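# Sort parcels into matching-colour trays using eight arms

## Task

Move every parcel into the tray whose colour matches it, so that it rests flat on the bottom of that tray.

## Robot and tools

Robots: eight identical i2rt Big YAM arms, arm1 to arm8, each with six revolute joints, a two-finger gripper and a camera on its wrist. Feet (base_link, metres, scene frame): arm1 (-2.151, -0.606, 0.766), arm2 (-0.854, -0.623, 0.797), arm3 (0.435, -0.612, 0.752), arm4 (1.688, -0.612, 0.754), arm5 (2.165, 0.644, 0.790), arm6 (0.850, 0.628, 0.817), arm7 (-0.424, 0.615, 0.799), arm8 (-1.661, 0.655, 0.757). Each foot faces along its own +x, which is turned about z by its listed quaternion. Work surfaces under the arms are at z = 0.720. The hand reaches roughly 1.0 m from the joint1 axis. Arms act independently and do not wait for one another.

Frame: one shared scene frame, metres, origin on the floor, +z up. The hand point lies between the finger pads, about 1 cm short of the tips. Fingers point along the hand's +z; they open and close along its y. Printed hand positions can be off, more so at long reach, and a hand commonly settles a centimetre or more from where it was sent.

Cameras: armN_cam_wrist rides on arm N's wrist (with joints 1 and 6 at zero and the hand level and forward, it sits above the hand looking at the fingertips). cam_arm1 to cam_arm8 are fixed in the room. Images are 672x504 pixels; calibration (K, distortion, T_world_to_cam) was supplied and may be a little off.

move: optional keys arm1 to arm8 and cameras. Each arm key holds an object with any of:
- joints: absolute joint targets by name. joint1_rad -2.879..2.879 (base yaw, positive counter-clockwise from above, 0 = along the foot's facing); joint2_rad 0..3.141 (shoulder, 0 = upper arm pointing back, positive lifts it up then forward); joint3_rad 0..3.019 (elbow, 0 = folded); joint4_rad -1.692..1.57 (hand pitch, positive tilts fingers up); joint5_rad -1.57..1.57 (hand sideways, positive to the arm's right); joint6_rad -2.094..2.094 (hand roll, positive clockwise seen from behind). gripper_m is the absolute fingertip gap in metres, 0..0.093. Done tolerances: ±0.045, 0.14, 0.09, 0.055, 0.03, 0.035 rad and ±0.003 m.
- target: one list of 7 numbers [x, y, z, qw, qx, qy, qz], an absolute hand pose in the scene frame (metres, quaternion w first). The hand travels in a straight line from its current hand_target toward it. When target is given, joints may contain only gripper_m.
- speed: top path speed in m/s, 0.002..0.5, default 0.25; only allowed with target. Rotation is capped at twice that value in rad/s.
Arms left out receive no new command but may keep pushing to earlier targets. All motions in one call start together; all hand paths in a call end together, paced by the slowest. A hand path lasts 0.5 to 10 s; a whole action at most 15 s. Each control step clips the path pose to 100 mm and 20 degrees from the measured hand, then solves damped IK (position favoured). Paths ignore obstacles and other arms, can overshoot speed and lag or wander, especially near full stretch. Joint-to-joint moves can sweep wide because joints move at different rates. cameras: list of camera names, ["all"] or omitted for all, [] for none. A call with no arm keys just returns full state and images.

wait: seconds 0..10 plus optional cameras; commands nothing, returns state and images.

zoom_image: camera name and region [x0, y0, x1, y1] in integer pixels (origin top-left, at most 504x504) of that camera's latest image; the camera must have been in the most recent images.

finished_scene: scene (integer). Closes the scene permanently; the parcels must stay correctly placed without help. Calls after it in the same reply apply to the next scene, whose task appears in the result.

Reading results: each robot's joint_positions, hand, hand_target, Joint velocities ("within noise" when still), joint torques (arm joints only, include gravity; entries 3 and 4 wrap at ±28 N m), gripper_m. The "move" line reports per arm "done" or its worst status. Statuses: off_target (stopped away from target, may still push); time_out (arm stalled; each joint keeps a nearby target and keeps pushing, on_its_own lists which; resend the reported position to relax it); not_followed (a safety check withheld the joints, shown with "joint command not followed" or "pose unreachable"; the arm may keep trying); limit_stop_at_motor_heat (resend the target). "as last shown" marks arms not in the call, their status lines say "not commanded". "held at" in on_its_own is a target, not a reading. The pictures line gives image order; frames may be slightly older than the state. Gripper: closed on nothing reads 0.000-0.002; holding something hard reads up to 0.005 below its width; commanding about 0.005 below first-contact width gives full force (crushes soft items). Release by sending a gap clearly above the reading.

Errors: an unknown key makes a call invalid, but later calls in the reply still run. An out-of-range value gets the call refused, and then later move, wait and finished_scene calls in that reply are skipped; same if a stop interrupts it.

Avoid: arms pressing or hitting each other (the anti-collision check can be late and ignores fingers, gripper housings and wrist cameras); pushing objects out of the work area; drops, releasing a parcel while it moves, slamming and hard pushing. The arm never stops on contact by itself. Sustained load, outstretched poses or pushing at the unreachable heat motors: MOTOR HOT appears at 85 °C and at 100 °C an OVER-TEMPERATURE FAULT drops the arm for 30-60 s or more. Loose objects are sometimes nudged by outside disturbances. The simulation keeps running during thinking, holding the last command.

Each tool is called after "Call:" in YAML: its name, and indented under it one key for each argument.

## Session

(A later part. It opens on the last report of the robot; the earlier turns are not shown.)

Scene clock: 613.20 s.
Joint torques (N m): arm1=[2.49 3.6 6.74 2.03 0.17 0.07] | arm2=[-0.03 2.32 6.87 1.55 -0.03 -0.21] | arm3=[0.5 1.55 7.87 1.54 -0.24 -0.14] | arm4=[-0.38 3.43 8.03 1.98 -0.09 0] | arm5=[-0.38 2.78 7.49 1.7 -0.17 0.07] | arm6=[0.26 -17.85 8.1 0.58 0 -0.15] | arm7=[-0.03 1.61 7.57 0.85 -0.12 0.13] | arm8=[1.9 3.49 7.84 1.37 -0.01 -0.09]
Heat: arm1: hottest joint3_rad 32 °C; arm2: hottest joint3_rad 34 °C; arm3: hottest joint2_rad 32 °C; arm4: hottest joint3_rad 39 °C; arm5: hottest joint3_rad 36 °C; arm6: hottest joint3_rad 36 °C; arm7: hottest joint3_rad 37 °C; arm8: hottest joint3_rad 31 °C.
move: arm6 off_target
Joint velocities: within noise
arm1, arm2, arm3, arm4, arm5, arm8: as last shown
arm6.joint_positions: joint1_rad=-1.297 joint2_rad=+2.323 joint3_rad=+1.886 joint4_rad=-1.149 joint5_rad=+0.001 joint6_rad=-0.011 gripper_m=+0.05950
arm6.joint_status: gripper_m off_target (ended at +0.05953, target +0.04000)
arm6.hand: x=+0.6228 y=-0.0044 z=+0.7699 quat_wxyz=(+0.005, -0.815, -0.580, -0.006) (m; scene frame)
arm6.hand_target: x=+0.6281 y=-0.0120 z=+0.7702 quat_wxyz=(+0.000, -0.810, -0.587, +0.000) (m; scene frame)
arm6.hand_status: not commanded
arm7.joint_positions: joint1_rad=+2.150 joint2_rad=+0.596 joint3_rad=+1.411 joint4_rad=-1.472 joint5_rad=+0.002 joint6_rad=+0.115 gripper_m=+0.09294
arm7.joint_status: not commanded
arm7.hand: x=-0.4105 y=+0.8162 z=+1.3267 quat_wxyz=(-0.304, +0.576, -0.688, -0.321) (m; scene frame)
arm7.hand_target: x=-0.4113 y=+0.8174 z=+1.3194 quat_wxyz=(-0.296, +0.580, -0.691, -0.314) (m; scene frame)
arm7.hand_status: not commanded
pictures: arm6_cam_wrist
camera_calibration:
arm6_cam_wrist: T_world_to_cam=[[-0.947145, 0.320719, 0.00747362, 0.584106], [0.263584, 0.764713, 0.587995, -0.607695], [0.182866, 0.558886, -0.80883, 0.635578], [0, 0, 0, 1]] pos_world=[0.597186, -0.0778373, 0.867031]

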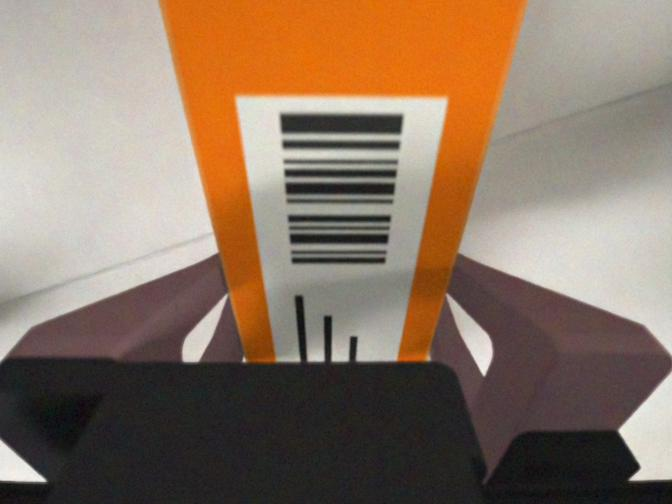

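Call:
move:
  arm6: {"target":[0.63,0.0,0.93,0,0.810,0.587,0]}
  cameras: []

Call:
move:
  arm6: {"joints":{"joint2_rad":1.489,"joint3_rad":1.401,"joint4_rad":-1.483}}
  cameras: []

Call:
move:
  arm6: {"joints":{"joint6_rad":1.5}}
  cameras: []

Call:
move:
  arm6: {"joints":{"joint1_rad":0.32}}
  cameras: []

Call:
move:
  arm6: {"joints":{"joint6_rad":0}}
  cameras: ["cam_arm6"]

Call:
move:
  arm6: {"target":[1.505,0.42,0.9,0,0.148,0.989,0]}
  cameras: []

Call:
move:
  arm6: {"target":[1.51,0.42,0.772,0,0.148,0.989,0],"speed":0.13}
  cameras: ["cam_arm5"]

Call:
move:
  arm6: {"joints":{"gripper_m":0.093}}
  cameras: []

Call:
move:
  arm6: {"target":[1.505,0.42,0.92,0,0.148,0.989,0]}
  cameras: []

Call:
move:
  arm6: {"joints":{"joint2_rad":0.6,"joint3_rad":1.401,"joint4_rad":-1.483}}
  cameras: []

Call:
move:
  arm5: {"joints":{"joint2_rad":2.016,"joint3_rad":1.966,"joint4_rad":-1.52}}
  cameras: []

Call:
move:
  arm5: {"target":[1.494,0.42,0.87,0,0.989,-0.148,0]}
  cameras: ["arm5_cam_wrist"]

Scene clock: 637.37 s.
Joint torques (N m): arm1=[2.14 3.66 6.61 2.02 0.18 0.07] | arm2=[-0.03 2.26 6.87 1.55 -0.03 -0.2] | arm3=[0.32 1.49 7.88 1.61 -0.24 -0.13] | arm4=[-0.38 3.43 8.05 1.96 -0.09 -0.01] | arm5=[-0.03 3.08 7.49 1.84 -0.22 0.04] | arm6=[-0.03 -18.26 12.51 -0.25 0.01 -0.18] | arm7=[0.21 1.49 7.56 0.84 -0.11 0.14] | arm8=[1.67 3.78 7.83 1.33 -0.01 -0.1]
Heat: arm1: hottest joint3_rad 32 °C; arm2: hottest joint3_rad 34 °C; arm3: hottest joint2_rad 31 °C; arm4: hottest joint3_rad 39 °C; arm5: hottest joint3_rad 36 °C; arm6: hottest joint2_rad 37 °C; arm7: hottest joint3_rad 36 °C; arm8: hottest joint3_rad 31 °C.
move: arm6 off_target
Joint velocities: within noise
arm1.joint_positions: joint1_rad=-1.545 joint2_rad=+0.599 joint3_rad=+1.409 joint4_rad=-1.494 joint5_rad=+0.004 joint6_rad=+0.235 gripper_m=+0.09288
arm1.joint_status: not commanded
arm1.hand: x=-2.2323 y=-0.7860 z=+1.2886 quat_wxyz=(-0.280, -0.806, -0.405, +0.329) (m; scene frame)
arm1.hand_target: x=-2.2315 y=-0.7896 z=+1.2871 quat_wxyz=(-0.284, -0.804, -0.406, +0.328) (m; scene frame)
arm1.hand_status: not commanded
arm2, arm3, arm4, arm5, arm7, arm8: as last shown
arm6.joint_positions: joint1_rad=-1.297 joint2_rad=+2.162 joint3_rad=+1.960 joint4_rad=-1.425 joint5_rad=+0.001 joint6_rad=-0.011 gripper_m=+0.05950
arm6.joint_status: not commanded
arm6.hand: x=+0.6305 y=+0.0169 z=+0.9024 quat_wxyz=(+0.016, -0.814, -0.580, -0.023) (m; scene frame)
arm6.hand_target: x=+0.6306 y=+0.0013 z=+0.9303 quat_wxyz=(+0.000, -0.810, -0.587, +0.000) (m; scene frame)
arm6.hand_status: off_target (0.032 m and 3.3 deg from the pose sent, 0.160 m and 1.3 deg at the start; pose on its path clipped on 3 of 45 steps)
pictures: none
No camera images: "cameras" was empty.

Scene clock: 638.87 s.
Joint torques (N m): arm1=[2.26 3.66 6.65 1.95 0.18 0.06] | arm2=[0.03 2.32 6.87 1.55 -0.03 -0.2] | arm3=[0.32 1.44 7.88 1.57 -0.24 -0.13] | arm4=[-0.38 3.49 8.05 1.96 -0.1 -0.01] | arm5=[-0.21 2.96 7.41 1.95 -0.16 0.05] | arm6=[0.09 -9.7 8.84 -0.02 0 -0.17] | arm7=[-0.09 1.49 7.58 0.84 -0.12 0.12] | arm8=[1.67 3.6 7.77 1.42 -0.01 -0.08]
Heat: arm1: hottest joint3_rad 32 °C; arm2: hottest joint3_rad 34 °C; arm3: hottest joint2_rad 31 °C; arm4: hottest joint3_rad 39 °C; arm5: hottest joint3_rad 36 °C; arm6: hottest joint2_rad 37 °C; arm7: hottest joint3_rad 36 °C; arm8: hottest joint3_rad 31 °C.
move: arm6 done
Joint velocities: within noise
arm1, arm2, arm3, arm4, arm5, arm7, arm8: as last shown
arm6.joint_positions: joint1_rad=-1.297 joint2_rad=+1.493 joint3_rad=+1.394 joint4_rad=-1.478 joint5_rad=+0.001 joint6_rad=-0.011 gripper_m=+0.05950
arm6.joint_status: all done
arm6.hand: x=+0.7017 y=+0.2154 z=+1.0471 quat_wxyz=(+0.002, -0.815, -0.580, -0.002) (m; scene frame)
arm6.hand_target: x=+0.7051 y=+0.2141 z=+1.0511 quat_wxyz=(+0.000, -0.810, -0.587, +0.000) (m; scene frame)
arm6.hand_status: not commanded
pictures: none
No camera images: "cameras" was empty.

Scene clock: 641.13 s.
Joint torques (N m): arm1=[2.2 3.49 6.61 1.96 0.19 0.06] | arm2=[-0.03 2.32 6.87 1.55 -0.03 -0.2] | arm3=[0.5 1.55 7.87 1.57 -0.24 -0.13] | arm4=[-0.38 3.49 8.05 1.96 -0.09 -0.01] | arm5=[-0.26 2.26 7.41 1.81 -0.19 0.04] | arm6=[0.09 -9.7 8.8 -0.08 0.09 -0.01] | arm7=[0.03 1.44 7.54 0.87 -0.1 0.12] | arm8=[1.73 3.37 7.77 1.33 0.01 -0.08]
Heat: arm1: hottest joint3_rad 32 °C; arm2: hottest joint3_rad 34 °C; arm3: hottest joint2_rad 31 °C; arm4: hottest joint3_rad 39 °C; arm5: hottest joint3_rad 36 °C; arm6: hottest joint2_rad 37 °C; arm7: hottest joint3_rad 36 °C; arm8: hottest joint3_rad 31 °C.
move: arm6 done
Joint velocities: within noise
arm1, arm2, arm4, arm5, arm7, arm8: as last shown
arm3.joint_positions: joint1_rad=-1.260 joint2_rad=+0.596 joint3_rad=+1.398 joint4_rad=-1.491 joint5_rad=-0.001 joint6_rad=+0.014 gripper_m=+0.09297
arm3.joint_status: not commanded
arm3.hand: x=+0.4924 y=-0.4221 z=+1.2707 quat_wxyz=(-0.345, +0.531, -0.730, -0.257) (m; scene frame)
arm3.hand_target: x=+0.4902 y=-0.4188 z=+1.2727 quat_wxyz=(-0.346, +0.539, -0.723, -0.260) (m; scene frame)
arm3.hand_status: not commanded
arm6.joint_positions: joint1_rad=-1.297 joint2_rad=+1.493 joint3_rad=+1.394 joint4_rad=-1.478 joint5_rad=+0.001 joint6_rad=+1.490 gripper_m=+0.05947
arm6.joint_status: all done
arm6.hand: x=+0.7017 y=+0.2154 z=+1.0471 quat_wxyz=(+0.003, -0.991, +0.131, +0.000) (m; scene frame)
arm6.hand_target: x=+0.7051 y=+0.2141 z=+1.0511 quat_wxyz=(+0.000, -0.991, +0.132, +0.000) (m; scene frame)
arm6.hand_status: not commanded
pictures: none
No camera images: "cameras" was empty.

Scene clock: 643.20 s.
Joint torques (N m): arm1=[2.43 3.37 6.68 2.02 0.17 0.06] | arm2=[-0.03 2.32 6.87 1.55 -0.03 -0.2] | arm3=[0.38 1.55 7.92 1.55 -0.24 -0.14] | arm4=[-0.38 3.43 8.05 1.98 -0.09 0] | arm5=[0.26 3.08 7.47 1.69 -0.18 0.07] | arm6=[-1.32 -9.7 8.79 -0.09 0.2 0] | arm7=[0.03 1.49 7.58 0.9 -0.11 0.12] | arm8=[1.96 3.49 7.86 1.39 0.01 -0.09]
Heat: arm1: hottest joint3_rad 32 °C; arm2: hottest joint3_rad 34 °C; arm3: hottest joint2_rad 31 °C; arm4: hottest joint3_rad 39 °C; arm5: hottest joint3_rad 36 °C; arm6: hottest joint2_rad 36 °C; arm7: hottest joint3_rad 36 °C; arm8: hottest joint3_rad 31 °C.
move: arm6 done
Joint velocities: within noise
arm1, arm3, arm5, arm7: as last shown
arm2.joint_positions: joint1_rad=-1.296 joint2_rad=+0.599 joint3_rad=+1.402 joint4_rad=-1.475 joint5_rad=+0.002 joint6_rad=+0.012 gripper_m=+0.09293
arm2.joint_status: not commanded
arm2.hand: x=-0.7760 y=-0.4336 z=+1.3195 quat_wxyz=(-0.360, +0.498, -0.750, -0.245) (m; scene frame)
arm2.hand_target: x=-0.7759 y=-0.4345 z=+1.3171 quat_wxyz=(-0.358, +0.503, -0.749, -0.239) (m; scene frame)
arm2.hand_status: not commanded
arm4.joint_positions: joint1_rad=+1.848 joint2_rad=+0.594 joint3_rad=+1.407 joint4_rad=-1.491 joint5_rad=+0.014 joint6_rad=+0.014 gripper_m=+0.09290
arm4.joint_status: not commanded
arm4.hand: x=+1.5063 y=-0.5368 z=+1.2771 quat_wxyz=(-0.071, +0.885, -0.165, -0.430) (m; scene frame)
arm4.hand_target: x=+1.5025 y=-0.5347 z=+1.2749 quat_wxyz=(-0.073, +0.886, -0.164, -0.427) (m; scene frame)
arm4.hand_status: not commanded
arm6.joint_positions: joint1_rad=+0.328 joint2_rad=+1.493 joint3_rad=+1.394 joint4_rad=-1.478 joint5_rad=-0.002 joint6_rad=+1.491 gripper_m=+0.05952
arm6.joint_status: all done
arm6.hand: x=+1.2709 y=+0.5029 z=+1.0470 quat_wxyz=(+0.003, -0.777, -0.629, +0.001) (m; scene frame)
arm6.hand_target: x=+1.2699 y=+0.4991 z=+1.0510 quat_wxyz=(+0.000, -0.783, -0.622, +0.000) (m; scene frame)
arm6.hand_status: not commanded
arm8.joint_positions: joint1_rad=+0.328 joint2_rad=+0.597 joint3_rad=+1.404 joint4_rad=-1.489 joint5_rad=-0.002 joint6_rad=+0.005 gripper_m=+0.09292
arm8.joint_status: not commanded
arm8.hand: x=-1.7166 y=+0.4618 z=+1.2780 quat_wxyz=(-0.261, -0.722, -0.542, +0.342) (m; scene frame)
arm8.hand_target: x=-1.7180 y=+0.4594 z=+1.2772 quat_wxyz=(-0.259, -0.721, -0.543, +0.344) (m; scene frame)
arm8.hand_status: not commanded
pictures: none
No camera images: "cameras" was empty.

Scene clock: 645.43 s.
Joint torques (N m): arm1=[2.43 3.55 6.65 2.03 0.19 0.07] | arm2=[0.03 2.32 6.87 1.55 -0.03 -0.2] | arm3=[0.38 1.55 7.88 1.54 -0.25 -0.13] | arm4=[-0.38 3.43 8.05 1.96 -0.09 -0.01] | arm5=[-0.32 2.67 7.25 1.77 -0.16 0.03] | arm6=[-1.26 -9.7 8.88 -0.01 0.11 -0.19] | arm7=[-0.03 1.44 7.56 0.87 -0.1 0.12] | arm8=[1.67 3.37 7.8 1.43 -0.01 -0.1]
Heat: arm1: hottest joint3_rad 32 °C; arm2: hottest joint3_rad 34 °C; arm3: hottest joint2_rad 31 °C; arm4: hottest joint3_rad 39 °C; arm5: hottest joint3_rad 36 °C; arm6: hottest joint2_rad 36 °C; arm7: hottest joint3_rad 36 °C; arm8: hottest joint3_rad 31 °C.
move: arm6 done
Joint velocities: within noise
arm1, arm2, arm3, arm4, arm5, arm7, arm8: as last shown
arm6.joint_positions: joint1_rad=+0.328 joint2_rad=+1.493 joint3_rad=+1.394 joint4_rad=-1.478 joint5_rad=-0.002 joint6_rad=+0.009 gripper_m=+0.05956
arm6.joint_status: all done
arm6.hand: x=+1.2709 y=+0.5028 z=+1.0470 quat_wxyz=(+0.003, -0.149, -0.989, -0.001) (m; scene frame)
arm6.hand_target: x=+1.2699 y=+0.4990 z=+1.0510 quat_wxyz=(+0.000, -0.148, -0.989, +0.000) (m; scene frame)
arm6.hand_status: not commanded
pictures: cam_arm6

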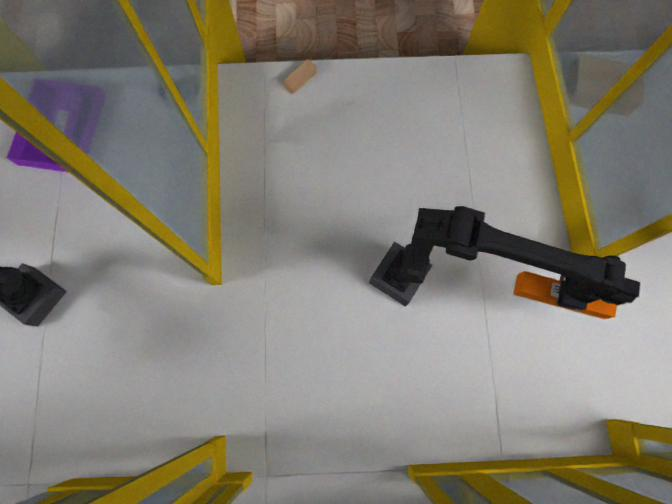

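Scene clock: 647.60 s.
Joint torques (N m): arm1=[1.9 3.25 6.68 1.98 0.19 0.06] | arm2=[-0.03 2.32 6.87 1.54 -0.03 -0.2] | arm3=[0.44 1.61 7.91 1.59 -0.24 -0.14] | arm4=[-0.44 3.49 8.05 1.96 -0.09 -0.01] | arm5=[-0.21 3.14 7.36 1.69 -0.2 0.03] | arm6=[-1.49 -17.44 12.96 -0.21 0.1 -0.18] | arm7=[-0.03 1.49 7.6 0.81 -0.11 0.13] | arm8=[1.73 3.66 7.83 1.37 0 -0.09]
Heat: arm1: hottest joint3_rad 32 °C; arm2: hottest joint3_rad 34 °C; arm3: hottest joint2_rad 31 °C; arm4: hottest joint3_rad 39 °C; arm5: hottest joint3_rad 36 °C; arm6: hottest joint2_rad 36 °C; arm7: hottest joint3_rad 36 °C; arm8: hottest joint3_rad 31 °C.
move: arm6 off_target
Joint velocities: within noise
arm1, arm2, arm3, arm4, arm5, arm7, arm8: as last shown
arm6.joint_positions: joint1_rad=+0.321 joint2_rad=+2.226 joint3_rad=+2.020 joint4_rad=-1.406 joint5_rad=-0.001 joint6_rad=-0.001 gripper_m=+0.05956
arm6.joint_status: not commanded
arm6.hand: x=+1.4911 y=+0.4323 z=+0.8823 quat_wxyz=(+0.021, -0.147, -0.989, -0.004) (m; scene frame)
arm6.hand_target: x=+1.5038 y=+0.4203 z=+0.9001 quat_wxyz=(+0.000, -0.148, -0.989, +0.000) (m; scene frame)
arm6.hand_status: off_target (0.026 m and 2.4 deg from the pose sent, 0.289 m and 0.4 deg at the start)
pictures: none
No camera images: "cameras" was empty.

Scene clock: 649.20 s.
Joint torques (N m): arm1=[1.96 3.31 6.57 1.98 0.17 0.09] | arm2=[0.03 2.32 6.86 1.54 -0.03 -0.2] | arm3=[0.5 1.55 7.88 1.57 -0.24 -0.14] | arm4=[-0.38 3.49 8.05 1.98 -0.09 -0.01] | arm5=[-0.03 2.61 7.41 1.84 -0.17 0.04] | arm6=[-1.32 -18.32 8.25 0.57 0.08 -0.15] | arm7=[0.15 1.61 7.56 0.84 -0.11 0.13] | arm8=[1.55 3.55 7.79 1.37 -0.02 -0.1]
Heat: arm1: hottest joint3_rad 32 °C; arm2: hottest joint3_rad 34 °C; arm3: hottest joint2_rad 31 °C; arm4: hottest joint3_rad 39 °C; arm5: hottest joint3_rad 36 °C; arm6: hottest joint2_rad 36 °C; arm7: hottest joint3_rad 36 °C; arm8: hottest joint3_rad 31 °C.
move: arm6 done
Joint velocities: within noise
arm1, arm2, arm3, arm4, arm7, arm8: as last shown
arm5.joint_positions: joint1_rad=+0.580 joint2_rad=+0.625 joint3_rad=+1.427 joint4_rad=-1.371 joint5_rad=+0.001 joint6_rad=-0.010 gripper_m=+0.09397
arm5.joint_status: not commanded
arm5.hand: x=+1.9466 y=+0.5700 z=+1.3380 quat_wxyz=(+0.071, +0.867, +0.145, -0.472) (m; scene frame)
arm5.hand_target: x=+1.9494 y=+0.5690 z=+1.3505 quat_wxyz=(+0.078, +0.860, +0.143, -0.484) (m; scene frame)
arm5.hand_status: not commanded
arm6.joint_positions: joint1_rad=+0.321 joint2_rad=+2.360 joint3_rad=+1.960 joint4_rad=-1.188 joint5_rad=-0.001 joint6_rad=-0.001 gripper_m=+0.05956
arm6.joint_status: not commanded
arm6.hand: x=+1.5065 y=+0.4275 z=+0.7714 quat_wxyz=(+0.008, -0.147, -0.989, -0.002) (m; scene frame)
arm6.hand_target: x=+1.5099 y=+0.4200 z=+0.7720 quat_wxyz=(+0.000, -0.148, -0.989, +0.000) (m; scene frame)
arm6.hand_status: done (0.008 m and 1.0 deg from the pose sent, 0.113 m and 2.4 deg at the start)
pictures: cam_arm5

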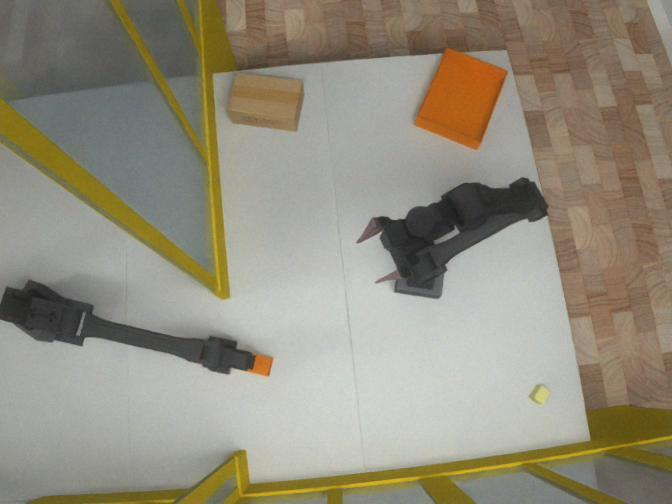

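Scene clock: 649.83 s.
Joint torques (N m): arm1=[2.2 3.43 6.57 2 0.19 0.07] | arm2=[-0.03 2.32 6.87 1.54 -0.03 -0.2] | arm3=[0.44 1.61 7.91 1.57 -0.23 -0.13] | arm4=[-0.38 3.49 8.05 1.96 -0.1 -0.01] | arm5=[-0.09 2.96 7.43 1.88 -0.16 0.04] | arm6=[-1.26 -18.37 8.27 0.55 0.08 -0.16] | arm7=[-0.21 1.32 7.57 0.84 -0.11 0.12] | arm8=[1.67 3.55 7.79 1.37 -0.02 -0.09]
Heat: arm1: hottest joint3_rad 32 °C; arm2: hottest joint3_rad 34 °C; arm3: hottest joint2_rad 31 °C; arm4: hottest joint3_rad 39 °C; arm5: hottest joint3_rad 36 °C; arm6: hottest joint2_rad 36 °C; arm7: hottest joint3_rad 36 °C; arm8: hottest joint3_rad 31 °C.
move: arm6 done
Joint velocities: within noise
arm1, arm2, arm3, arm4, arm5, arm8: as last shown
arm6.joint_positions: joint1_rad=+0.321 joint2_rad=+2.360 joint3_rad=+1.960 joint4_rad=-1.188 joint5_rad=-0.001 joint6_rad=-0.001 gripper_m=+0.09277
arm6.joint_status: all done
arm6.hand: x=+1.5065 y=+0.4275 z=+0.7714 quat_wxyz=(+0.008, -0.147, -0.989, -0.002) (m; scene frame)
arm6.hand_target: x=+1.5099 y=+0.4200 z=+0.7720 quat_wxyz=(+0.000, -0.148, -0.989, +0.000) (m; scene frame)
arm6.hand_status: not commanded
arm7.joint_positions: joint1_rad=+2.150 joint2_rad=+0.596 joint3_rad=+1.411 joint4_rad=-1.472 joint5_rad=+0.002 joint6_rad=+0.115 gripper_m=+0.09294
arm7.joint_status: not commanded
arm7.hand: x=-0.4105 y=+0.8162 z=+1.3267 quat_wxyz=(-0.304, +0.576, -0.688, -0.321) (m; scene frame)
arm7.hand_target: x=-0.4113 y=+0.8174 z=+1.3194 quat_wxyz=(-0.296, +0.580, -0.691, -0.314) (m; scene frame)
arm7.hand_status: not commanded
pictures: none
No camera images: "cameras" was empty.

Scene clock: 651.33 s.
Joint torques (N m): arm1=[1.79 3.43 6.6 2.02 0.19 0.05] | arm2=[-0.03 2.32 6.87 1.54 -0.03 -0.21] | arm3=[0.56 1.61 7.91 1.57 -0.24 -0.14] | arm4=[-0.38 3.49 8.05 1.96 -0.09 -0.01] | arm5=[-0.03 3.08 7.42 1.81 -0.19 0.05] | arm6=[-1.44 -18.43 12.71 -0.25 0.1 -0.17] | arm7=[-0.03 1.38 7.57 0.87 -0.11 0.12] | arm8=[1.61 3.37 7.84 1.35 0 -0.09]
Heat: arm1: hottest joint3_rad 32 °C; arm2: hottest joint3_rad 34 °C; arm3: hottest joint2_rad 31 °C; arm4: hottest joint3_rad 39 °C; arm5: hottest joint3_rad 36 °C; arm6: hottest joint2_rad 36 °C; arm7: hottest joint3_rad 36 °C; arm8: hottest joint3_rad 31 °C.
move: arm6 off_target
Joint velocities: within noise
arm1.joint_positions: joint1_rad=-1.545 joint2_rad=+0.599 joint3_rad=+1.409 joint4_rad=-1.494 joint5_rad=+0.004 joint6_rad=+0.235 gripper_m=+0.09288
arm1.joint_status: not commanded
arm1.hand: x=-2.2323 y=-0.7860 z=+1.2886 quat_wxyz=(-0.280, -0.806, -0.405, +0.329) (m; scene frame)
arm1.hand_target: x=-2.2315 y=-0.7896 z=+1.2871 quat_wxyz=(-0.284, -0.804, -0.406, +0.328) (m; scene frame)
arm1.hand_status: not commanded
arm2, arm3, arm4, arm5, arm7, arm8: as last shown
arm6.joint_positions: joint1_rad=+0.321 joint2_rad=+2.228 joint3_rad=+2.061 joint4_rad=-1.452 joint5_rad=-0.001 joint6_rad=-0.001 gripper_m=+0.09288
arm6.joint_status: not commanded
arm6.hand: x=+1.4926 y=+0.4318 z=+0.8964 quat_wxyz=(+0.024, -0.147, -0.989, -0.004) (m; scene frame)
arm6.hand_target: x=+1.5038 y=+0.4204 z=+0.9202 quat_wxyz=(+0.000, -0.148, -0.989, +0.000) (m; scene frame)
arm6.hand_status: off_target (0.029 m and 2.8 deg from the pose sent, 0.149 m and 1.0 deg at the start; pose on its path clipped on 6 of 45 steps)
pictures: none
No camera images: "cameras" was empty.

Scene clock: 653.43 s.
Joint torques (N m): arm1=[2.02 3.25 6.65 1.98 0.2 0.04] | arm2=[-0.03 2.32 6.87 1.55 -0.03 -0.2] | arm3=[0.38 1.73 7.87 1.57 -0.24 -0.14] | arm4=[-0.38 3.49 8.05 1.96 -0.09 -0.01] | arm5=[-0.32 2.84 7.46 1.83 -0.19 0.04] | arm6=[-1.44 3.72 7.51 1.16 0.1 -0.17] | arm7=[-0.15 1.38 7.57 0.84 -0.11 0.11] | arm8=[1.61 3.66 7.77 1.46 -0.01 -0.09]
Heat: arm1: hottest joint3_rad 32 °C; arm2: hottest joint3_rad 34 °C; arm3: hottest joint2_rad 31 °C; arm4: hottest joint3_rad 39 °C; arm5: hottest joint3_rad 36 °C; arm6: hottest joint2_rad 36 °C; arm7: hottest joint3_rad 36 °C; arm8: hottest joint3_rad 31 °C.
move: arm6 done
Joint velocities: within noise
arm1, arm2, arm3, arm4, arm5, arm7, arm8: as last shown
arm6.joint_positions: joint1_rad=+0.321 joint2_rad=+0.593 joint3_rad=+1.398 joint4_rad=-1.477 joint5_rad=-0.001 joint6_rad=-0.001 gripper_m=+0.09288
arm6.joint_status: all done
arm6.hand: x=+1.0443 y=+0.5688 z=+1.3377 quat_wxyz=(-0.429, -0.132, -0.891, +0.064) (m; scene frame)
arm6.hand_target: x=+1.0451 y=+0.5660 z=+1.3366 quat_wxyz=(-0.424, -0.134, -0.893, +0.068) (m; scene frame)
arm6.hand_status: not commanded
pictures: none
No camera images: "cameras" was empty.

Scene clock: 655.73 s.
Joint torques (N m): arm1=[1.96 3.31 6.71 2.03 0.2 0.05] | arm2=[0.03 2.26 6.87 1.54 -0.03 -0.21] | arm3=[0.44 1.49 7.91 1.58 -0.23 -0.13] | arm4=[-0.38 3.49 8.03 1.96 -0.09 0] | arm5=[-0.21 -18.84 9.16 -0.16 -0.2 0.05] | arm6=[-1.44 3.49 7.5 1.13 0.09 -0.18] | arm7=[-0.09 1.44 7.57 0.84 -0.1 0.11] | arm8=[1.49 3.78 7.84 1.43 0 -0.08]
Heat: arm1: hottest joint3_rad 32 °C; arm2: hottest joint3_rad 34 °C; arm3: hottest joint2_rad 31 °C; arm4: hottest joint3_rad 39 °C; arm5: hottest joint3_rad 37 °C; arm6: hottest joint2_rad 35 °C; arm7: hottest joint3_rad 36 °C; arm8: hottest joint3_rad 31 °C.
move: arm5 done
Joint velocities: within noise
arm1, arm2, arm4, arm6, arm7, arm8: as last shown
arm3.joint_positions: joint1_rad=-1.260 joint2_rad=+0.596 joint3_rad=+1.398 joint4_rad=-1.491 joint5_rad=-0.001 joint6_rad=+0.014 gripper_m=+0.09297
arm3.joint_status: not commanded
arm3.hand: x=+0.4924 y=-0.4221 z=+1.2707 quat_wxyz=(-0.345, +0.531, -0.730, -0.257) (m; scene frame)
arm3.hand_target: x=+0.4902 y=-0.4188 z=+1.2727 quat_wxyz=(-0.346, +0.539, -0.723, -0.260) (m; scene frame)
arm3.hand_status: not commanded
arm5.joint_positions: joint1_rad=+0.581 joint2_rad=+2.026 joint3_rad=+1.931 joint4_rad=-1.510 joint5_rad=+0.001 joint6_rad=-0.010 gripper_m=+0.09397
arm5.joint_status: all done
arm5.hand: x=+1.5742 y=+0.4483 z=+0.9459 quat_wxyz=(-0.006, +0.986, +0.164, +0.019) (m; scene frame)
arm5.hand_target: x=+1.5690 y=+0.4423 z=+0.9650 quat_wxyz=(-0.003, +0.987, +0.162, +0.002) (m; scene frame)
arm5.hand_status: not commanded
pictures: none
No camera images: "cameras" was empty.

Scene clock: 657.97 s.
Joint torques (N m): arm1=[2.37 3.55 6.64 1.91 0.17 0.04] | arm2=[0.03 2.26 6.86 1.54 -0.03 -0.2] | arm3=[0.44 1.55 7.87 1.55 -0.24 -0.13] | arm4=[-0.44 3.49 8.05 1.96 -0.09 -0.01] | arm5=[-1.2 -20.37 10.06 -0.12 0.01 0.01] | arm6=[-1.38 3.55 7.5 1.14 0.09 -0.18] | arm7=[-0.09 1.44 7.54 0.9 -0.11 0.11] | arm8=[1.49 3.66 7.82 1.47 0.01 -0.1]
Heat: arm1: hottest joint3_rad 32 °C; arm2: hottest joint3_rad 34 °C; arm3: hottest joint2_rad 31 °C; arm4: hottest joint3_rad 39 °C; arm5: hottest joint3_rad 37 °C; arm6: hottest joint2_rad 35 °C; arm7: hottest joint3_rad 36 °C; arm8: hottest joint3_rad 31 °C.
move: arm5 off_target
Joint velocities: within noise
arm1, arm3, arm6, arm7: as last shown
arm2.joint_positions: joint1_rad=-1.296 joint2_rad=+0.599 joint3_rad=+1.402 joint4_rad=-1.475 joint5_rad=+0.002 joint6_rad=+0.012 gripper_m=+0.09293
arm2.joint_status: not commanded
arm2.hand: x=-0.7760 y=-0.4336 z=+1.3195 quat_wxyz=(-0.360, +0.498, -0.750, -0.245) (m; scene frame)
arm2.hand_target: x=-0.7759 y=-0.4345 z=+1.3171 quat_wxyz=(-0.358, +0.503, -0.749, -0.239) (m; scene frame)
arm2.hand_status: not commanded
arm4.joint_positions: joint1_rad=+1.848 joint2_rad=+0.594 joint3_rad=+1.407 joint4_rad=-1.491 joint5_rad=+0.014 joint6_rad=+0.014 gripper_m=+0.09290
arm4.joint_status: not commanded
arm4.hand: x=+1.5063 y=-0.5368 z=+1.2771 quat_wxyz=(-0.071, +0.885, -0.165, -0.430) (m; scene frame)
arm4.hand_target: x=+1.5025 y=-0.5347 z=+1.2749 quat_wxyz=(-0.073, +0.886, -0.164, -0.427) (m; scene frame)
arm4.hand_status: not commanded
arm5.joint_positions: joint1_rad=+0.581 joint2_rad=+2.294 joint3_rad=+2.146 joint4_rad=-1.458 joint5_rad=-0.007 joint6_rad=+0.608 gripper_m=+0.09397
arm5.joint_status: not commanded
arm5.hand: x=+1.5074 y=+0.4251 z=+0.8537 quat_wxyz=(-0.008, +0.989, -0.143, +0.019) (m; scene frame)
arm5.hand_target: x=+1.4949 y=+0.4202 z=+0.8703 quat_wxyz=(+0.000, +0.989, -0.148, +0.000) (m; scene frame)
arm5.hand_status: off_target (0.022 m and 2.4 deg from the pose sent, 0.114 m and 36.0 deg at the start)
arm8.joint_positions: joint1_rad=+0.328 joint2_rad=+0.597 joint3_rad=+1.404 joint4_rad=-1.489 joint5_rad=-0.002 joint6_rad=+0.005 gripper_m=+0.09292
arm8.joint_status: not commanded
arm8.hand: x=-1.7166 y=+0.4618 z=+1.2780 quat_wxyz=(-0.261, -0.722, -0.542, +0.342) (m; scene frame)
arm8.hand_target: x=-1.7180 y=+0.4594 z=+1.2772 quat_wxyz=(-0.259, -0.721, -0.543, +0.344) (m; scene frame)
arm8.hand_status: not commanded
pictures: arm5_cam_wrist
camera_calibration:
arm5_cam_wrist: T_world_to_cam=[[0.294176, 0.955369, 0.0270432, -0.871567], [0.760607, -0.251152, 0.598665, -1.54321], [0.578737, -0.155544, -0.800543, 0.00128484], [0, 0, 0, 1]] pos_world=[1.42943, 0.445287, 0.948467]

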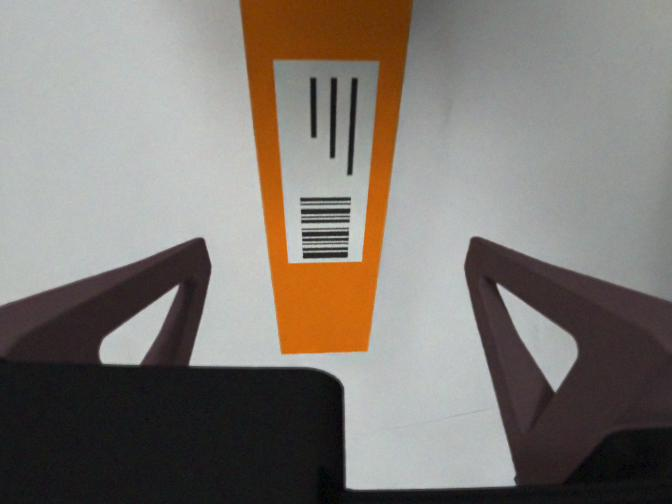

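Call:
move:
  arm5: {"target":[1.496,0.419,0.768,0,0.989,-0.148,0],"speed":0.13}
  cameras: []

Call:
move:
  arm5: {"joints":{"gripper_m":0.04}}
  cameras: ["arm5_cam_wrist"]

Call:
move:
  arm5: {"target":[1.5,0.42,0.92,0,0.989,-0.148,0]}
  cameras: []

Call:
move:
  arm5: {"joints":{"joint2_rad":1.489,"joint3_rad":1.401,"joint4_rad":-1.483,"joint6_rad":0.13}}
  cameras: []

Call:
move:
  arm5: {"joints":{"joint1_rad":-1.684}}
  cameras: []

Call:
move:
  arm5: {"target":[2.435,1.325,0.91,0,-0.508,0.862,0]}
  cameras: ["arm5_cam_wrist","cam_arm5"]

Scene clock: 675.47 s.
Joint torques (N m): arm1=[2.14 3.37 6.61 1.96 0.18 0.06] | arm2=[0.03 2.32 6.86 1.54 -0.03 -0.2] | arm3=[0.44 1.61 7.88 1.59 -0.24 -0.14] | arm4=[-0.38 3.49 8.05 1.96 -0.09 -0.01] | arm5=[-0.85 -20.72 6.78 0.72 0 0.05] | arm6=[-1.44 3.55 7.49 1.11 0.09 -0.18] | arm7=[0.03 1.38 7.56 0.84 -0.11 0.11] | arm8=[1.85 3.78 7.8 1.39 0.01 -0.09]
Heat: arm1: hottest joint3_rad 32 °C; arm2: hottest joint3_rad 34 °C; arm3: hottest joint1_rad 30 °C; arm4: hottest joint3_rad 39 °C; arm5: hottest joint3_rad 39 °C; arm6: hottest joint3_rad 35 °C; arm7: hottest joint3_rad 36 °C; arm8: hottest joint3_rad 31 °C.
move: arm5 off_target
Joint velocities: within noise
arm1, arm2, arm3, arm4, arm6, arm7, arm8: as last shown
arm5.joint_positions: joint1_rad=+0.581 joint2_rad=+2.377 joint3_rad=+2.048 joint4_rad=-1.263 joint5_rad=-0.007 joint6_rad=+0.611 gripper_m=+0.09397
arm5.joint_status: not commanded
arm5.hand: x=+1.5021 y=+0.4239 z=+0.7607 quat_wxyz=(-0.005, +0.989, -0.145, +0.013) (m; scene frame)
arm5.hand_target: x=+1.4961 y=+0.4190 z=+0.7682 quat_wxyz=(+0.000, +0.989, -0.148, +0.000) (m; scene frame)
arm5.hand_status: off_target (0.011 m and 1.6 deg from the pose sent, 0.087 m and 2.4 deg at the start)
pictures: none
No camera images: "cameras" was empty.

Scene clock: 676.17 s.
Joint torques (N m): arm1=[1.96 3.43 6.58 1.99 0.17 0.05] | arm2=[-0.03 2.26 6.86 1.55 -0.03 -0.2] | arm3=[0.38 1.67 7.91 1.55 -0.23 -0.14] | arm4=[-0.44 3.43 8.05 1.96 -0.09 0] | arm5=[-0.32 -20.72 6.8 0.75 0.03 0.04] | arm6=[-1.44 3.49 7.5 1.13 0.09 -0.17] | arm7=[0.03 1.49 7.57 0.84 -0.11 0.12] | arm8=[1.49 3.66 7.79 1.37 0 -0.07]
Heat: arm1: hottest joint3_rad 32 °C; arm2: hottest joint3_rad 34 °C; arm3: hottest joint1_rad 30 °C; arm4: hottest joint3_rad 39 °C; arm5: hottest joint3_rad 39 °C; arm6: hottest joint3_rad 35 °C; arm7: hottest joint3_rad 36 °C; arm8: hottest joint3_rad 31 °C.
move: arm5 off_target
Joint velocities: within noise
arm1, arm2, arm3, arm4, arm6, arm7, arm8: as last shown
arm5.joint_positions: joint1_rad=+0.581 joint2_rad=+2.377 joint3_rad=+2.048 joint4_rad=-1.262 joint5_rad=-0.007 joint6_rad=+0.613 gripper_m=+0.05870
arm5.joint_status: gripper_m off_target (ended at +0.05873, target +0.04000)
arm5.hand: x=+1.5019 y=+0.4238 z=+0.7607 quat_wxyz=(-0.005, +0.989, -0.146, +0.012) (m; scene frame)
arm5.hand_target: x=+1.4961 y=+0.4190 z=+0.7682 quat_wxyz=(+0.000, +0.989, -0.148, +0.000) (m; scene frame)
arm5.hand_status: not commanded
pictures: arm5_cam_wrist
camera_calibration:
arm5_cam_wrist: T_world_to_cam=[[0.299165, 0.954022, 0.0185265, -0.866584], [0.767787, -0.252202, 0.58898, -1.48666], [0.566572, -0.161978, -0.807935, -0.043615], [0, 0, 0, 1]] pos_world=[1.4254, 0.444735, 0.856431]

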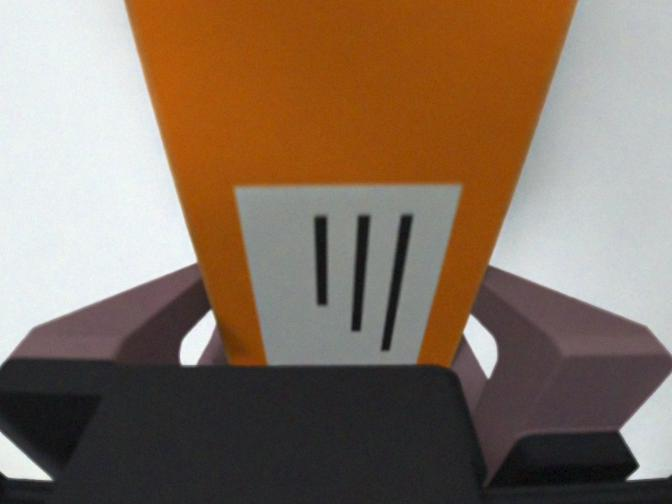

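Scene clock: 677.73 s.
Joint torques (N m): arm1=[2.08 3.25 6.53 2.06 0.17 0.06] | arm2=[-0.03 2.32 6.86 1.55 -0.03 -0.2] | arm3=[0.38 1.55 7.91 1.58 -0.23 -0.14] | arm4=[-0.38 3.43 8.05 1.96 -0.1 0] | arm5=[-0.85 -20.31 10.24 -0.24 -0.02 0] | arm6=[-1.49 3.55 7.47 1.16 0.1 -0.18] | arm7=[-0.15 1.38 7.61 0.83 -0.11 0.12] | arm8=[1.61 3.55 7.87 1.35 -0.01 -0.09]
Heat: arm1: hottest joint3_rad 32 °C; arm2: hottest joint3_rad 34 °C; arm3: hottest joint1_rad 30 °C; arm4: hottest joint3_rad 39 °C; arm5: hottest joint3_rad 39 °C; arm6: hottest joint3_rad 35 °C; arm7: hottest joint3_rad 36 °C; arm8: hottest joint3_rad 31 °C.
move: arm5 off_target
Joint velocities: within noise
arm1, arm2, arm3, arm4, arm6, arm7, arm8: as last shown
arm5.joint_positions: joint1_rad=+0.581 joint2_rad=+2.261 joint3_rad=+2.213 joint4_rad=-1.557 joint5_rad=-0.006 joint6_rad=+0.613 gripper_m=+0.05870
arm5.joint_status: not commanded
arm5.hand: x=+1.5110 y=+0.4263 z=+0.9019 quat_wxyz=(-0.008, +0.989, -0.146, +0.018) (m; scene frame)
arm5.hand_target: x=+1.5010 y=+0.4203 z=+0.9201 quat_wxyz=(+0.000, +0.989, -0.148, +0.000) (m; scene frame)
arm5.hand_status: off_target (0.022 m and 2.3 deg from the pose sent, 0.160 m and 1.5 deg at the start; pose on its path clipped on 7 of 47 steps)
pictures: none
No camera images: "cameras" was empty.

Scene clock: 679.53 s.
Joint torques (N m): arm1=[2.26 3.49 6.61 2 0.19 0.06] | arm2=[-0.03 2.26 6.87 1.55 -0.04 -0.2] | arm3=[0.32 1.38 7.9 1.57 -0.25 -0.13] | arm4=[-0.38 3.49 8.05 1.96 -0.09 0] | arm5=[-1.14 -11.28 7.56 0.51 -0.08 -0.13] | arm6=[-1.44 3.49 7.5 1.13 0.1 -0.17] | arm7=[-0.03 1.44 7.62 0.85 -0.11 0.13] | arm8=[1.79 3.66 7.79 1.4 0 -0.09]
Heat: arm1: hottest joint3_rad 32 °C; arm2: hottest joint3_rad 34 °C; arm3: hottest joint1_rad 30 °C; arm4: hottest joint3_rad 39 °C; arm5: hottest joint3_rad 39 °C; arm6: hottest joint3_rad 35 °C; arm7: hottest joint3_rad 36 °C; arm8: hottest joint3_rad 31 °C.
move: arm5 done
Joint velocities: within noise
arm1, arm2, arm3, arm4, arm6, arm8: as last shown
arm5.joint_positions: joint1_rad=+0.581 joint2_rad=+1.501 joint3_rad=+1.389 joint4_rad=-1.491 joint5_rad=-0.006 joint6_rad=+0.140 gripper_m=+0.05872
arm5.joint_status: all done
arm5.hand: x=+1.7514 y=+0.5055 z=+1.0126 quat_wxyz=(-0.004, +0.996, +0.090, +0.018) (m; scene frame)
arm5.hand_target: x=+1.7477 y=+0.5026 z=+1.0220 quat_wxyz=(-0.001, +0.995, +0.097, +0.003) (m; scene frame)
arm5.hand_status: not commanded
arm7.joint_positions: joint1_rad=+2.150 joint2_rad=+0.596 joint3_rad=+1.411 joint4_rad=-1.472 joint5_rad=+0.002 joint6_rad=+0.115 gripper_m=+0.09294
arm7.joint_status: not commanded
arm7.hand: x=-0.4105 y=+0.8162 z=+1.3267 quat_wxyz=(-0.304, +0.576, -0.688, -0.321) (m; scene frame)
arm7.hand_target: x=-0.4113 y=+0.8174 z=+1.3194 quat_wxyz=(-0.296, +0.580, -0.691, -0.314) (m; scene frame)
arm7.hand_status: not commanded
pictures: none
No camera images: "cameras" was empty.

Scene clock: 682.07 s.
Joint torques (N m): arm1=[2.02 3.14 6.54 1.95 0.18 0.06] | arm2=[-0.03 2.32 6.87 1.55 -0.03 -0.2] | arm3=[0.44 1.55 7.9 1.59 -0.24 -0.13] | arm4=[-0.38 3.49 8.05 1.96 -0.1 -0.01] | arm5=[-0.56 -10.58 7.51 0.5 -0.16 -0.15] | arm6=[-1.44 3.6 7.49 1.13 0.09 -0.17] | arm7=[-0.15 1.38 7.58 0.81 -0.12 0.12] | arm8=[1.85 3.49 7.77 1.4 -0.01 -0.08]
Heat: arm1: hottest joint3_rad 32 °C; arm2: hottest joint3_rad 34 °C; arm3: hottest joint1_rad 30 °C; arm4: hottest joint3_rad 39 °C; arm5: hottest joint3_rad 39 °C; arm6: hottest joint3_rad 35 °C; arm7: hottest joint3_rad 36 °C; arm8: hottest joint3_rad 31 °C.
move: arm5 done
Joint velocities: within noise
arm1.joint_positions: joint1_rad=-1.545 joint2_rad=+0.599 joint3_rad=+1.409 joint4_rad=-1.494 joint5_rad=+0.004 joint6_rad=+0.235 gripper_m=+0.09288
arm1.joint_status: not commanded
arm1.hand: x=-2.2323 y=-0.7860 z=+1.2886 quat_wxyz=(-0.280, -0.806, -0.405, +0.329) (m; scene frame)
arm1.hand_target: x=-2.2315 y=-0.7896 z=+1.2871 quat_wxyz=(-0.284, -0.804, -0.406, +0.328) (m; scene frame)
arm1.hand_status: not commanded
arm2, arm3, arm4, arm6, arm7, arm8: as last shown
arm5.joint_positions: joint1_rad=-1.683 joint2_rad=+1.501 joint3_rad=+1.389 joint4_rad=-1.489 joint5_rad=-0.004 joint6_rad=+0.138 gripper_m=+0.05861
arm5.joint_status: all done
arm5.hand: x=+2.3224 y=+1.0481 z=+1.0181 quat_wxyz=(+0.010, +0.505, -0.863, +0.006) (m; scene frame)
arm5.hand_target: x=+2.3240 y=+1.0515 z=+1.0275 quat_wxyz=(-0.002, +0.508, -0.861, -0.004) (m; scene frame)
arm5.hand_status: not commanded
pictures: none
No camera images: "cameras" was empty.

Scene clock: 684.93 s.
Joint torques (N m): arm1=[2.2 3.31 6.72 2.03 0.19 0.04] | arm2=[-0.03 2.32 6.87 1.54 -0.03 -0.2] | arm3=[0.38 1.38 7.9 1.55 -0.24 -0.13] | arm4=[-0.38 3.49 8.05 1.98 -0.1 0] | arm5=[-1.32 -20.78 10.3 0.01 -0.04 -0.16] | arm6=[-1.44 3.55 7.47 1.13 0.09 -0.18] | arm7=[-0.09 1.44 7.57 0.83 -0.11 0.12] | arm8=[1.67 3.43 7.79 1.39 -0.01 -0.09]
Heat: arm1: hottest joint3_rad 32 °C; arm2: hottest joint3_rad 34 °C; arm3: hottest joint1_rad 30 °C; arm4: hottest joint3_rad 39 °C; arm5: hottest joint3_rad 39 °C; arm6: hottest joint3_rad 35 °C; arm7: hottest joint3_rad 36 °C; arm8: hottest joint3_rad 31 °C.
move: arm5 off_target
Joint velocities: within noise
arm1, arm2, arm3, arm4, arm7, arm8: as last shown
arm5.joint_positions: joint1_rad=-1.683 joint2_rad=+2.431 joint3_rad=+2.472 joint4_rad=-1.658 joint5_rad=-0.003 joint6_rad=+0.138 gripper_m=+0.05861
arm5.joint_status: not commanded
arm5.hand: x=+2.4280 y=+1.3171 z=+0.8915 quat_wxyz=(+0.016, +0.505, -0.863, +0.011) (m; scene frame)
arm5.hand_target: x=+2.4346 y=+1.3241 z=+0.9100 quat_wxyz=(-0.001, +0.508, -0.862, +0.000) (m; scene frame)
arm5.hand_status: off_target (0.021 m and 2.3 deg from the pose sent, 0.318 m and 1.4 deg at the start)
arm6.joint_positions: joint1_rad=+0.321 joint2_rad=+0.593 joint3_rad=+1.398 joint4_rad=-1.477 joint5_rad=-0.001 joint6_rad=-0.001 gripper_m=+0.09288
arm6.joint_status: not commanded
arm6.hand: x=+1.0443 y=+0.5688 z=+1.3377 quat_wxyz=(-0.429, -0.132, -0.891, +0.064) (m; scene frame)
arm6.hand_target: x=+1.0451 y=+0.5660 z=+1.3366 quat_wxyz=(-0.424, -0.134, -0.893, +0.068) (m; scene frame)
arm6.hand_status: not commanded
pictures: arm5_cam_wrist, cam_arm5
camera_calibration:
arm5_cam_wrist: T_world_to_cam=[[0.866725, -0.498694, 0.00959123, -1.45508], [-0.403078, -0.688961, 0.60238, 1.35671], [-0.293795, -0.525964, -0.798152, 2.24174], [0, 0, 0, 1]] pos_world=[2.46663, 1.38815, 0.985951]

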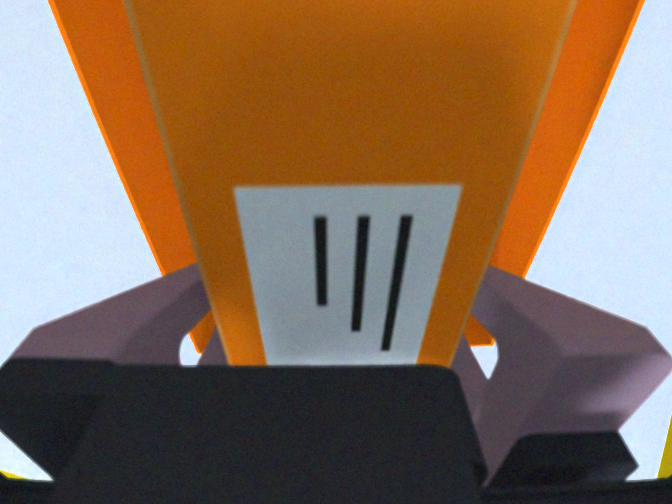

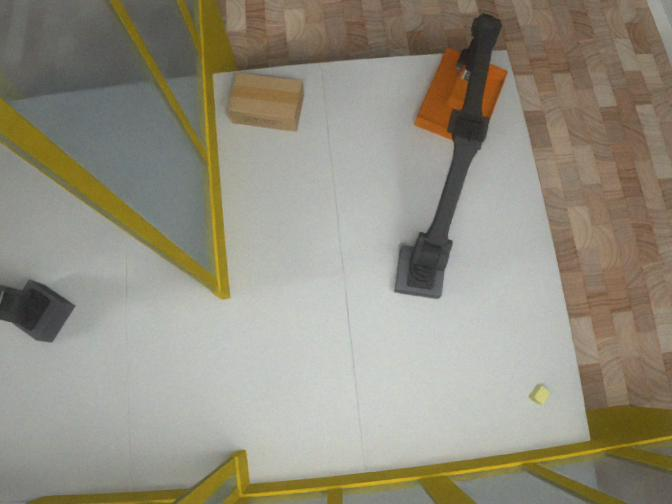

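Call:
move:
  arm5: {"target":[2.422,1.300,0.87,0,-0.508,0.862,0],"speed":0.15}
  cameras: []

Call:
move:
  arm5: {"target":[2.422,1.298,0.777,0,-0.508,0.862,0],"speed":0.1}
  cameras: ["arm5_cam_wrist","cam_arm5"]

Scene clock: 693.00 s.
Joint torques (N m): arm1=[2.43 3.49 6.64 1.94 0.18 0.07] | arm2=[-0.03 2.32 6.87 1.54 -0.03 -0.2] | arm3=[0.5 1.49 7.91 1.58 -0.24 -0.13] | arm4=[-0.38 3.49 8.05 1.96 -0.09 0] | arm5=[-0.5 -23.18 7.19 0.75 -0.06 -0.07] | arm6=[-1.38 3.55 7.5 1.14 0.09 -0.18] | arm7=[-0.15 1.38 7.57 0.88 -0.11 0.12] | arm8=[1.49 3.49 7.73 1.36 0 -0.08]
Heat: arm1: hottest joint3_rad 32 °C; arm2: hottest joint3_rad 34 °C; arm3: hottest joint1_rad 30 °C; arm4: hottest joint3_rad 39 °C; arm5: hottest joint3_rad 40 °C; arm6: hottest joint3_rad 34 °C; arm7: hottest joint3_rad 36 °C; arm8: hottest joint3_rad 31 °C.
move: arm5 off_target
Joint velocities: within noise
arm1, arm2, arm4, arm6, arm7, arm8: as last shown
arm3.joint_positions: joint1_rad=-1.260 joint2_rad=+0.596 joint3_rad=+1.398 joint4_rad=-1.491 joint5_rad=-0.001 joint6_rad=+0.014 gripper_m=+0.09297
arm3.joint_status: not commanded
arm3.hand: x=+0.4924 y=-0.4221 z=+1.2707 quat_wxyz=(-0.345, +0.531, -0.730, -0.257) (m; scene frame)
arm3.hand_target: x=+0.4902 y=-0.4188 z=+1.2727 quat_wxyz=(-0.346, +0.539, -0.723, -0.260) (m; scene frame)
arm3.hand_status: not commanded
arm5.joint_positions: joint1_rad=-1.683 joint2_rad=+2.339 joint3_rad=+2.184 joint4_rad=-1.472 joint5_rad=-0.003 joint6_rad=+0.138 gripper_m=+0.05861
arm5.joint_status: not commanded
arm5.hand: x=+2.4186 y=+1.2929 z=+0.8461 quat_wxyz=(+0.020, +0.505, -0.863, +0.015) (m; scene frame)
arm5.hand_target: x=+2.4218 y=+1.2996 z=+0.8702 quat_wxyz=(+0.000, +0.508, -0.862, +0.000) (m; scene frame)
arm5.hand_status: off_target (0.025 m and 2.9 deg from the pose sent, 0.028 m and 2.3 deg at the start)
pictures: none
No camera images: "cameras" was empty.

Scene clock: 694.63 s.
Joint torques (N m): arm1=[2.32 3.55 6.64 2.04 0.17 0.06] | arm2=[0.03 2.26 6.87 1.55 -0.03 -0.2] | arm3=[0.38 1.55 7.91 1.55 -0.24 -0.14] | arm4=[-0.38 3.49 8.05 1.96 -0.1 -0.01] | arm5=[-0.97 -21.77 6.78 0.77 -0.02 -0.13] | arm6=[-1.38 3.55 7.47 1.13 0.09 -0.18] | arm7=[0.03 1.49 7.6 0.83 -0.11 0.11] | arm8=[1.85 3.43 7.75 1.4 0 -0.07]
Heat: arm1: hottest joint3_rad 32 °C; arm2: hottest joint3_rad 34 °C; arm3: hottest joint1_rad 30 °C; arm4: hottest joint3_rad 39 °C; arm5: hottest joint3_rad 40 °C; arm6: hottest joint3_rad 34 °C; arm7: hottest joint3_rad 36 °C; arm8: hottest joint3_rad 31 °C.
move: arm5 done
Joint velocities: within noise
arm1, arm3, arm6, arm7: as last shown
arm2.joint_positions: joint1_rad=-1.296 joint2_rad=+0.599 joint3_rad=+1.402 joint4_rad=-1.475 joint5_rad=+0.002 joint6_rad=+0.012 gripper_m=+0.09293
arm2.joint_status: not commanded
arm2.hand: x=-0.7760 y=-0.4336 z=+1.3195 quat_wxyz=(-0.360, +0.498, -0.750, -0.245) (m; scene frame)
arm2.hand_target: x=-0.7759 y=-0.4345 z=+1.3171 quat_wxyz=(-0.358, +0.503, -0.749, -0.239) (m; scene frame)
arm2.hand_status: not commanded
arm4.joint_positions: joint1_rad=+1.848 joint2_rad=+0.594 joint3_rad=+1.407 joint4_rad=-1.491 joint5_rad=+0.014 joint6_rad=+0.014 gripper_m=+0.09290
arm4.joint_status: not commanded
arm4.hand: x=+1.5063 y=-0.5368 z=+1.2771 quat_wxyz=(-0.071, +0.885, -0.165, -0.430) (m; scene frame)
arm4.hand_target: x=+1.5025 y=-0.5347 z=+1.2749 quat_wxyz=(-0.073, +0.886, -0.164, -0.427) (m; scene frame)
arm4.hand_status: not commanded
arm5.joint_positions: joint1_rad=-1.683 joint2_rad=+2.377 joint3_rad=+2.049 joint4_rad=-1.276 joint5_rad=-0.003 joint6_rad=+0.138 gripper_m=+0.05861
arm5.joint_status: not commanded
arm5.hand: x=+2.4183 y=+1.2917 z=+0.7699 quat_wxyz=(+0.011, +0.505, -0.863, +0.008) (m; scene frame)
arm5.hand_target: x=+2.4218 y=+1.2978 z=+0.7770 quat_wxyz=(+0.000, +0.508, -0.862, +0.000) (m; scene frame)
arm5.hand_status: done (0.010 m and 1.6 deg from the pose sent, 0.069 m and 2.9 deg at the start)
arm8.joint_positions: joint1_rad=+0.328 joint2_rad=+0.597 joint3_rad=+1.404 joint4_rad=-1.489 joint5_rad=-0.002 joint6_rad=+0.005 gripper_m=+0.09292
arm8.joint_status: not commanded
arm8.hand: x=-1.7166 y=+0.4618 z=+1.2780 quat_wxyz=(-0.261, -0.722, -0.542, +0.342) (m; scene frame)
arm8.hand_target: x=-1.7180 y=+0.4594 z=+1.2772 quat_wxyz=(-0.259, -0.721, -0.543, +0.344) (m; scene frame)
arm8.hand_status: not commanded
pictures: arm5_cam_wrist, cam_arm5
camera_calibration:
arm5_cam_wrist: T_world_to_cam=[[0.866693, -0.498782, 0.0077235, -1.45646], [-0.405809, -0.69597, 0.592406, 1.43191], [-0.290106, -0.516569, -0.805602, 2.11318], [0, 0, 0, 1]] pos_world=[2.45644, 1.36171, 0.865359]

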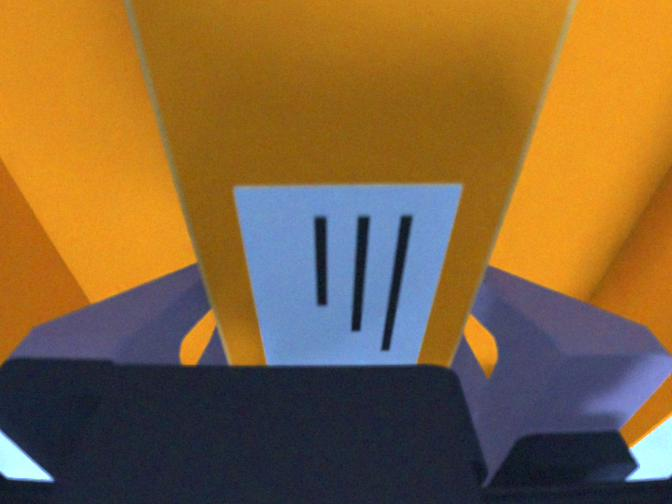

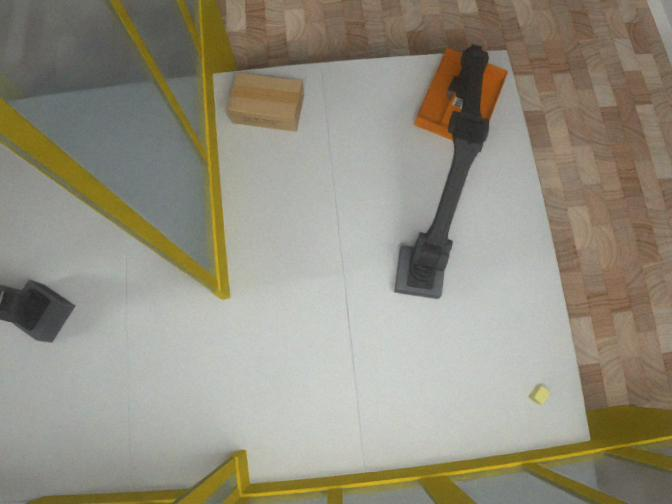

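Call:
move:
  arm5: {"joints":{"gripper_m":0.093}}
  cameras: []

Call:
move:
  arm5: {"target":[2.422,1.298,0.92,0,-0.508,0.862,0],"speed":0.2}
  cameras: []

Call:
move:
  arm5: {"joints":{"joint2_rad":0.6,"joint3_rad":1.401,"joint4_rad":-1.483}}
  cameras: ["cam_arm5"]

Scene clock: 727.17 s.
Joint torques (N m): arm1=[1.96 3.31 6.57 2.02 0.17 0.04] | arm2=[-0.03 2.32 6.87 1.55 -0.03 -0.21] | arm3=[0.44 1.55 7.88 1.57 -0.25 -0.14] | arm4=[-0.38 3.43 8.05 1.96 -0.09 -0.01] | arm5=[-1.14 -21.3 6.91 0.66 -0.03 -0.12] | arm6=[-1.44 3.55 7.49 1.14 0.09 -0.18] | arm7=[-0.03 1.26 7.58 0.85 -0.11 0.12] | arm8=[1.73 3.66 7.84 1.39 -0.02 -0.08]
Heat: arm1: hottest joint3_rad 32 °C; arm2: hottest joint3_rad 34 °C; arm3: hottest joint1_rad 30 °C; arm4: hottest joint3_rad 39 °C; arm5: hottest joint3_rad 37 °C; arm6: hottest joint3_rad 34 °C; arm7: hottest joint3_rad 36 °C; arm8: hottest joint3_rad 31 °C.
move: arm5 done
Joint velocities: within noise
arm1, arm2, arm3, arm4, arm6, arm7, arm8: as last shown
arm5.joint_positions: joint1_rad=-1.683 joint2_rad=+2.377 joint3_rad=+2.049 joint4_rad=-1.276 joint5_rad=-0.003 joint6_rad=+0.138 gripper_m=+0.09278
arm5.joint_status: all done
arm5.hand: x=+2.4183 y=+1.2917 z=+0.7699 quat_wxyz=(+0.011, +0.505, -0.863, +0.008) (m; scene frame)
arm5.hand_target: x=+2.4218 y=+1.2978 z=+0.7770 quat_wxyz=(+0.000, +0.508, -0.862, +0.000) (m; scene frame)
arm5.hand_status: not commanded
pictures: none
No camera images: "cameras" was empty.

Scene clock: 728.77 s.
Joint torques (N m): arm1=[2.37 3.49 6.64 2.04 0.2 0.07] | arm2=[-0.03 2.32 6.87 1.55 -0.03 -0.2] | arm3=[0.38 1.38 7.87 1.57 -0.24 -0.14] | arm4=[-0.38 3.43 8.05 1.96 -0.09 -0.01] | arm5=[-0.67 -19.78 10.26 -0.08 -0.05 -0.13] | arm6=[-1.44 3.49 7.47 1.13 0.1 -0.18] | arm7=[0.03 1.44 7.56 0.85 -0.11 0.13] | arm8=[1.73 3.55 7.82 1.37 -0.02 -0.09]
Heat: arm1: hottest joint3_rad 32 °C; arm2: hottest joint3_rad 34 °C; arm3: hottest joint1_rad 30 °C; arm4: hottest joint3_rad 39 °C; arm5: hottest joint3_rad 37 °C; arm6: hottest joint3_rad 34 °C; arm7: hottest joint3_rad 36 °C; arm8: hottest joint3_rad 31 °C.
move: arm5 off_target
Joint velocities: within noise
arm1, arm2, arm3, arm4, arm6, arm7, arm8: as last shown
arm5.joint_positions: joint1_rad=-1.683 joint2_rad=+2.284 joint3_rad=+2.236 joint4_rad=-1.566 joint5_rad=-0.003 joint6_rad=+0.138 gripper_m=+0.09289
arm5.joint_status: not commanded
arm5.hand: x=+2.4166 y=+1.2877 z=+0.9041 quat_wxyz=(+0.014, +0.505, -0.863, +0.010) (m; scene frame)
arm5.hand_target: x=+2.4217 y=+1.2972 z=+0.9201 quat_wxyz=(-0.001, +0.508, -0.862, +0.000) (m; scene frame)
arm5.hand_status: off_target (0.020 m and 2.1 deg from the pose sent, 0.150 m and 1.5 deg at the start)
pictures: none
No camera images: "cameras" was empty.

Scene clock: 731.07 s.
Joint torques (N m): arm1=[2.32 3.31 6.63 1.96 0.19 0.09] | arm2=[-0.03 2.32 6.87 1.55 -0.03 -0.2] | arm3=[0.38 1.44 7.91 1.58 -0.23 -0.13] | arm4=[-0.38 3.49 8.05 1.96 -0.1 -0.01] | arm5=[-1.03 3.08 6.27 1.83 -0.05 -0.12] | arm6=[-1.44 3.55 7.5 1.14 0.09 -0.18] | arm7=[0.09 1.32 7.6 0.81 -0.11 0.12] | arm8=[1.73 3.49 7.8 1.39 0 -0.09]
Heat: arm1: hottest joint3_rad 32 °C; arm2: hottest joint3_rad 34 °C; arm3: hottest joint1_rad 30 °C; arm4: hottest joint3_rad 39 °C; arm5: hottest joint3_rad 37 °C; arm6: hottest joint3_rad 34 °C; arm7: hottest joint3_rad 36 °C; arm8: hottest joint3_rad 31 °C.
move: arm5 done
Joint velocities: within noise
arm1, arm2, arm3, arm4, arm6, arm7, arm8: as last shown
arm5.joint_positions: joint1_rad=-1.683 joint2_rad=+0.604 joint3_rad=+1.393 joint4_rad=-1.492 joint5_rad=-0.003 joint6_rad=+0.138 gripper_m=+0.09289
arm5.joint_status: all done
arm5.hand: x=+2.2376 y=+0.8321 z=+1.3056 quat_wxyz=(-0.333, +0.458, -0.781, -0.263) (m; scene frame)
arm5.hand_target: x=+2.2378 y=+0.8310 z=+1.3115 quat_wxyz=(-0.341, +0.458, -0.776, -0.267) (m; scene frame)
arm5.hand_status: not commanded
pictures: cam_arm5

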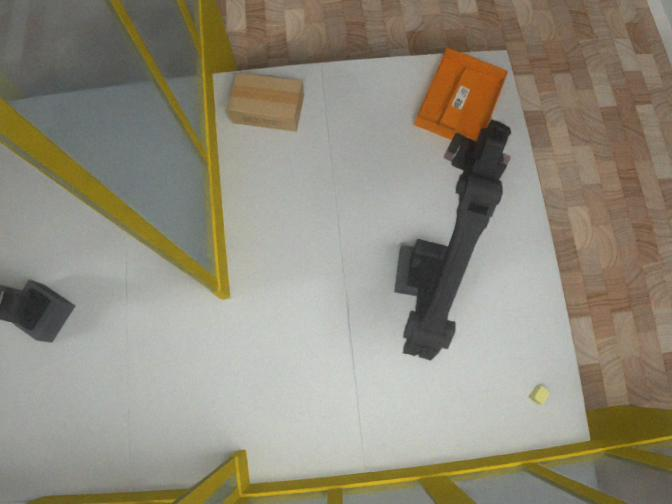

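Call:
finished_scene:
  scene: 1

The scene is finished: the task was done.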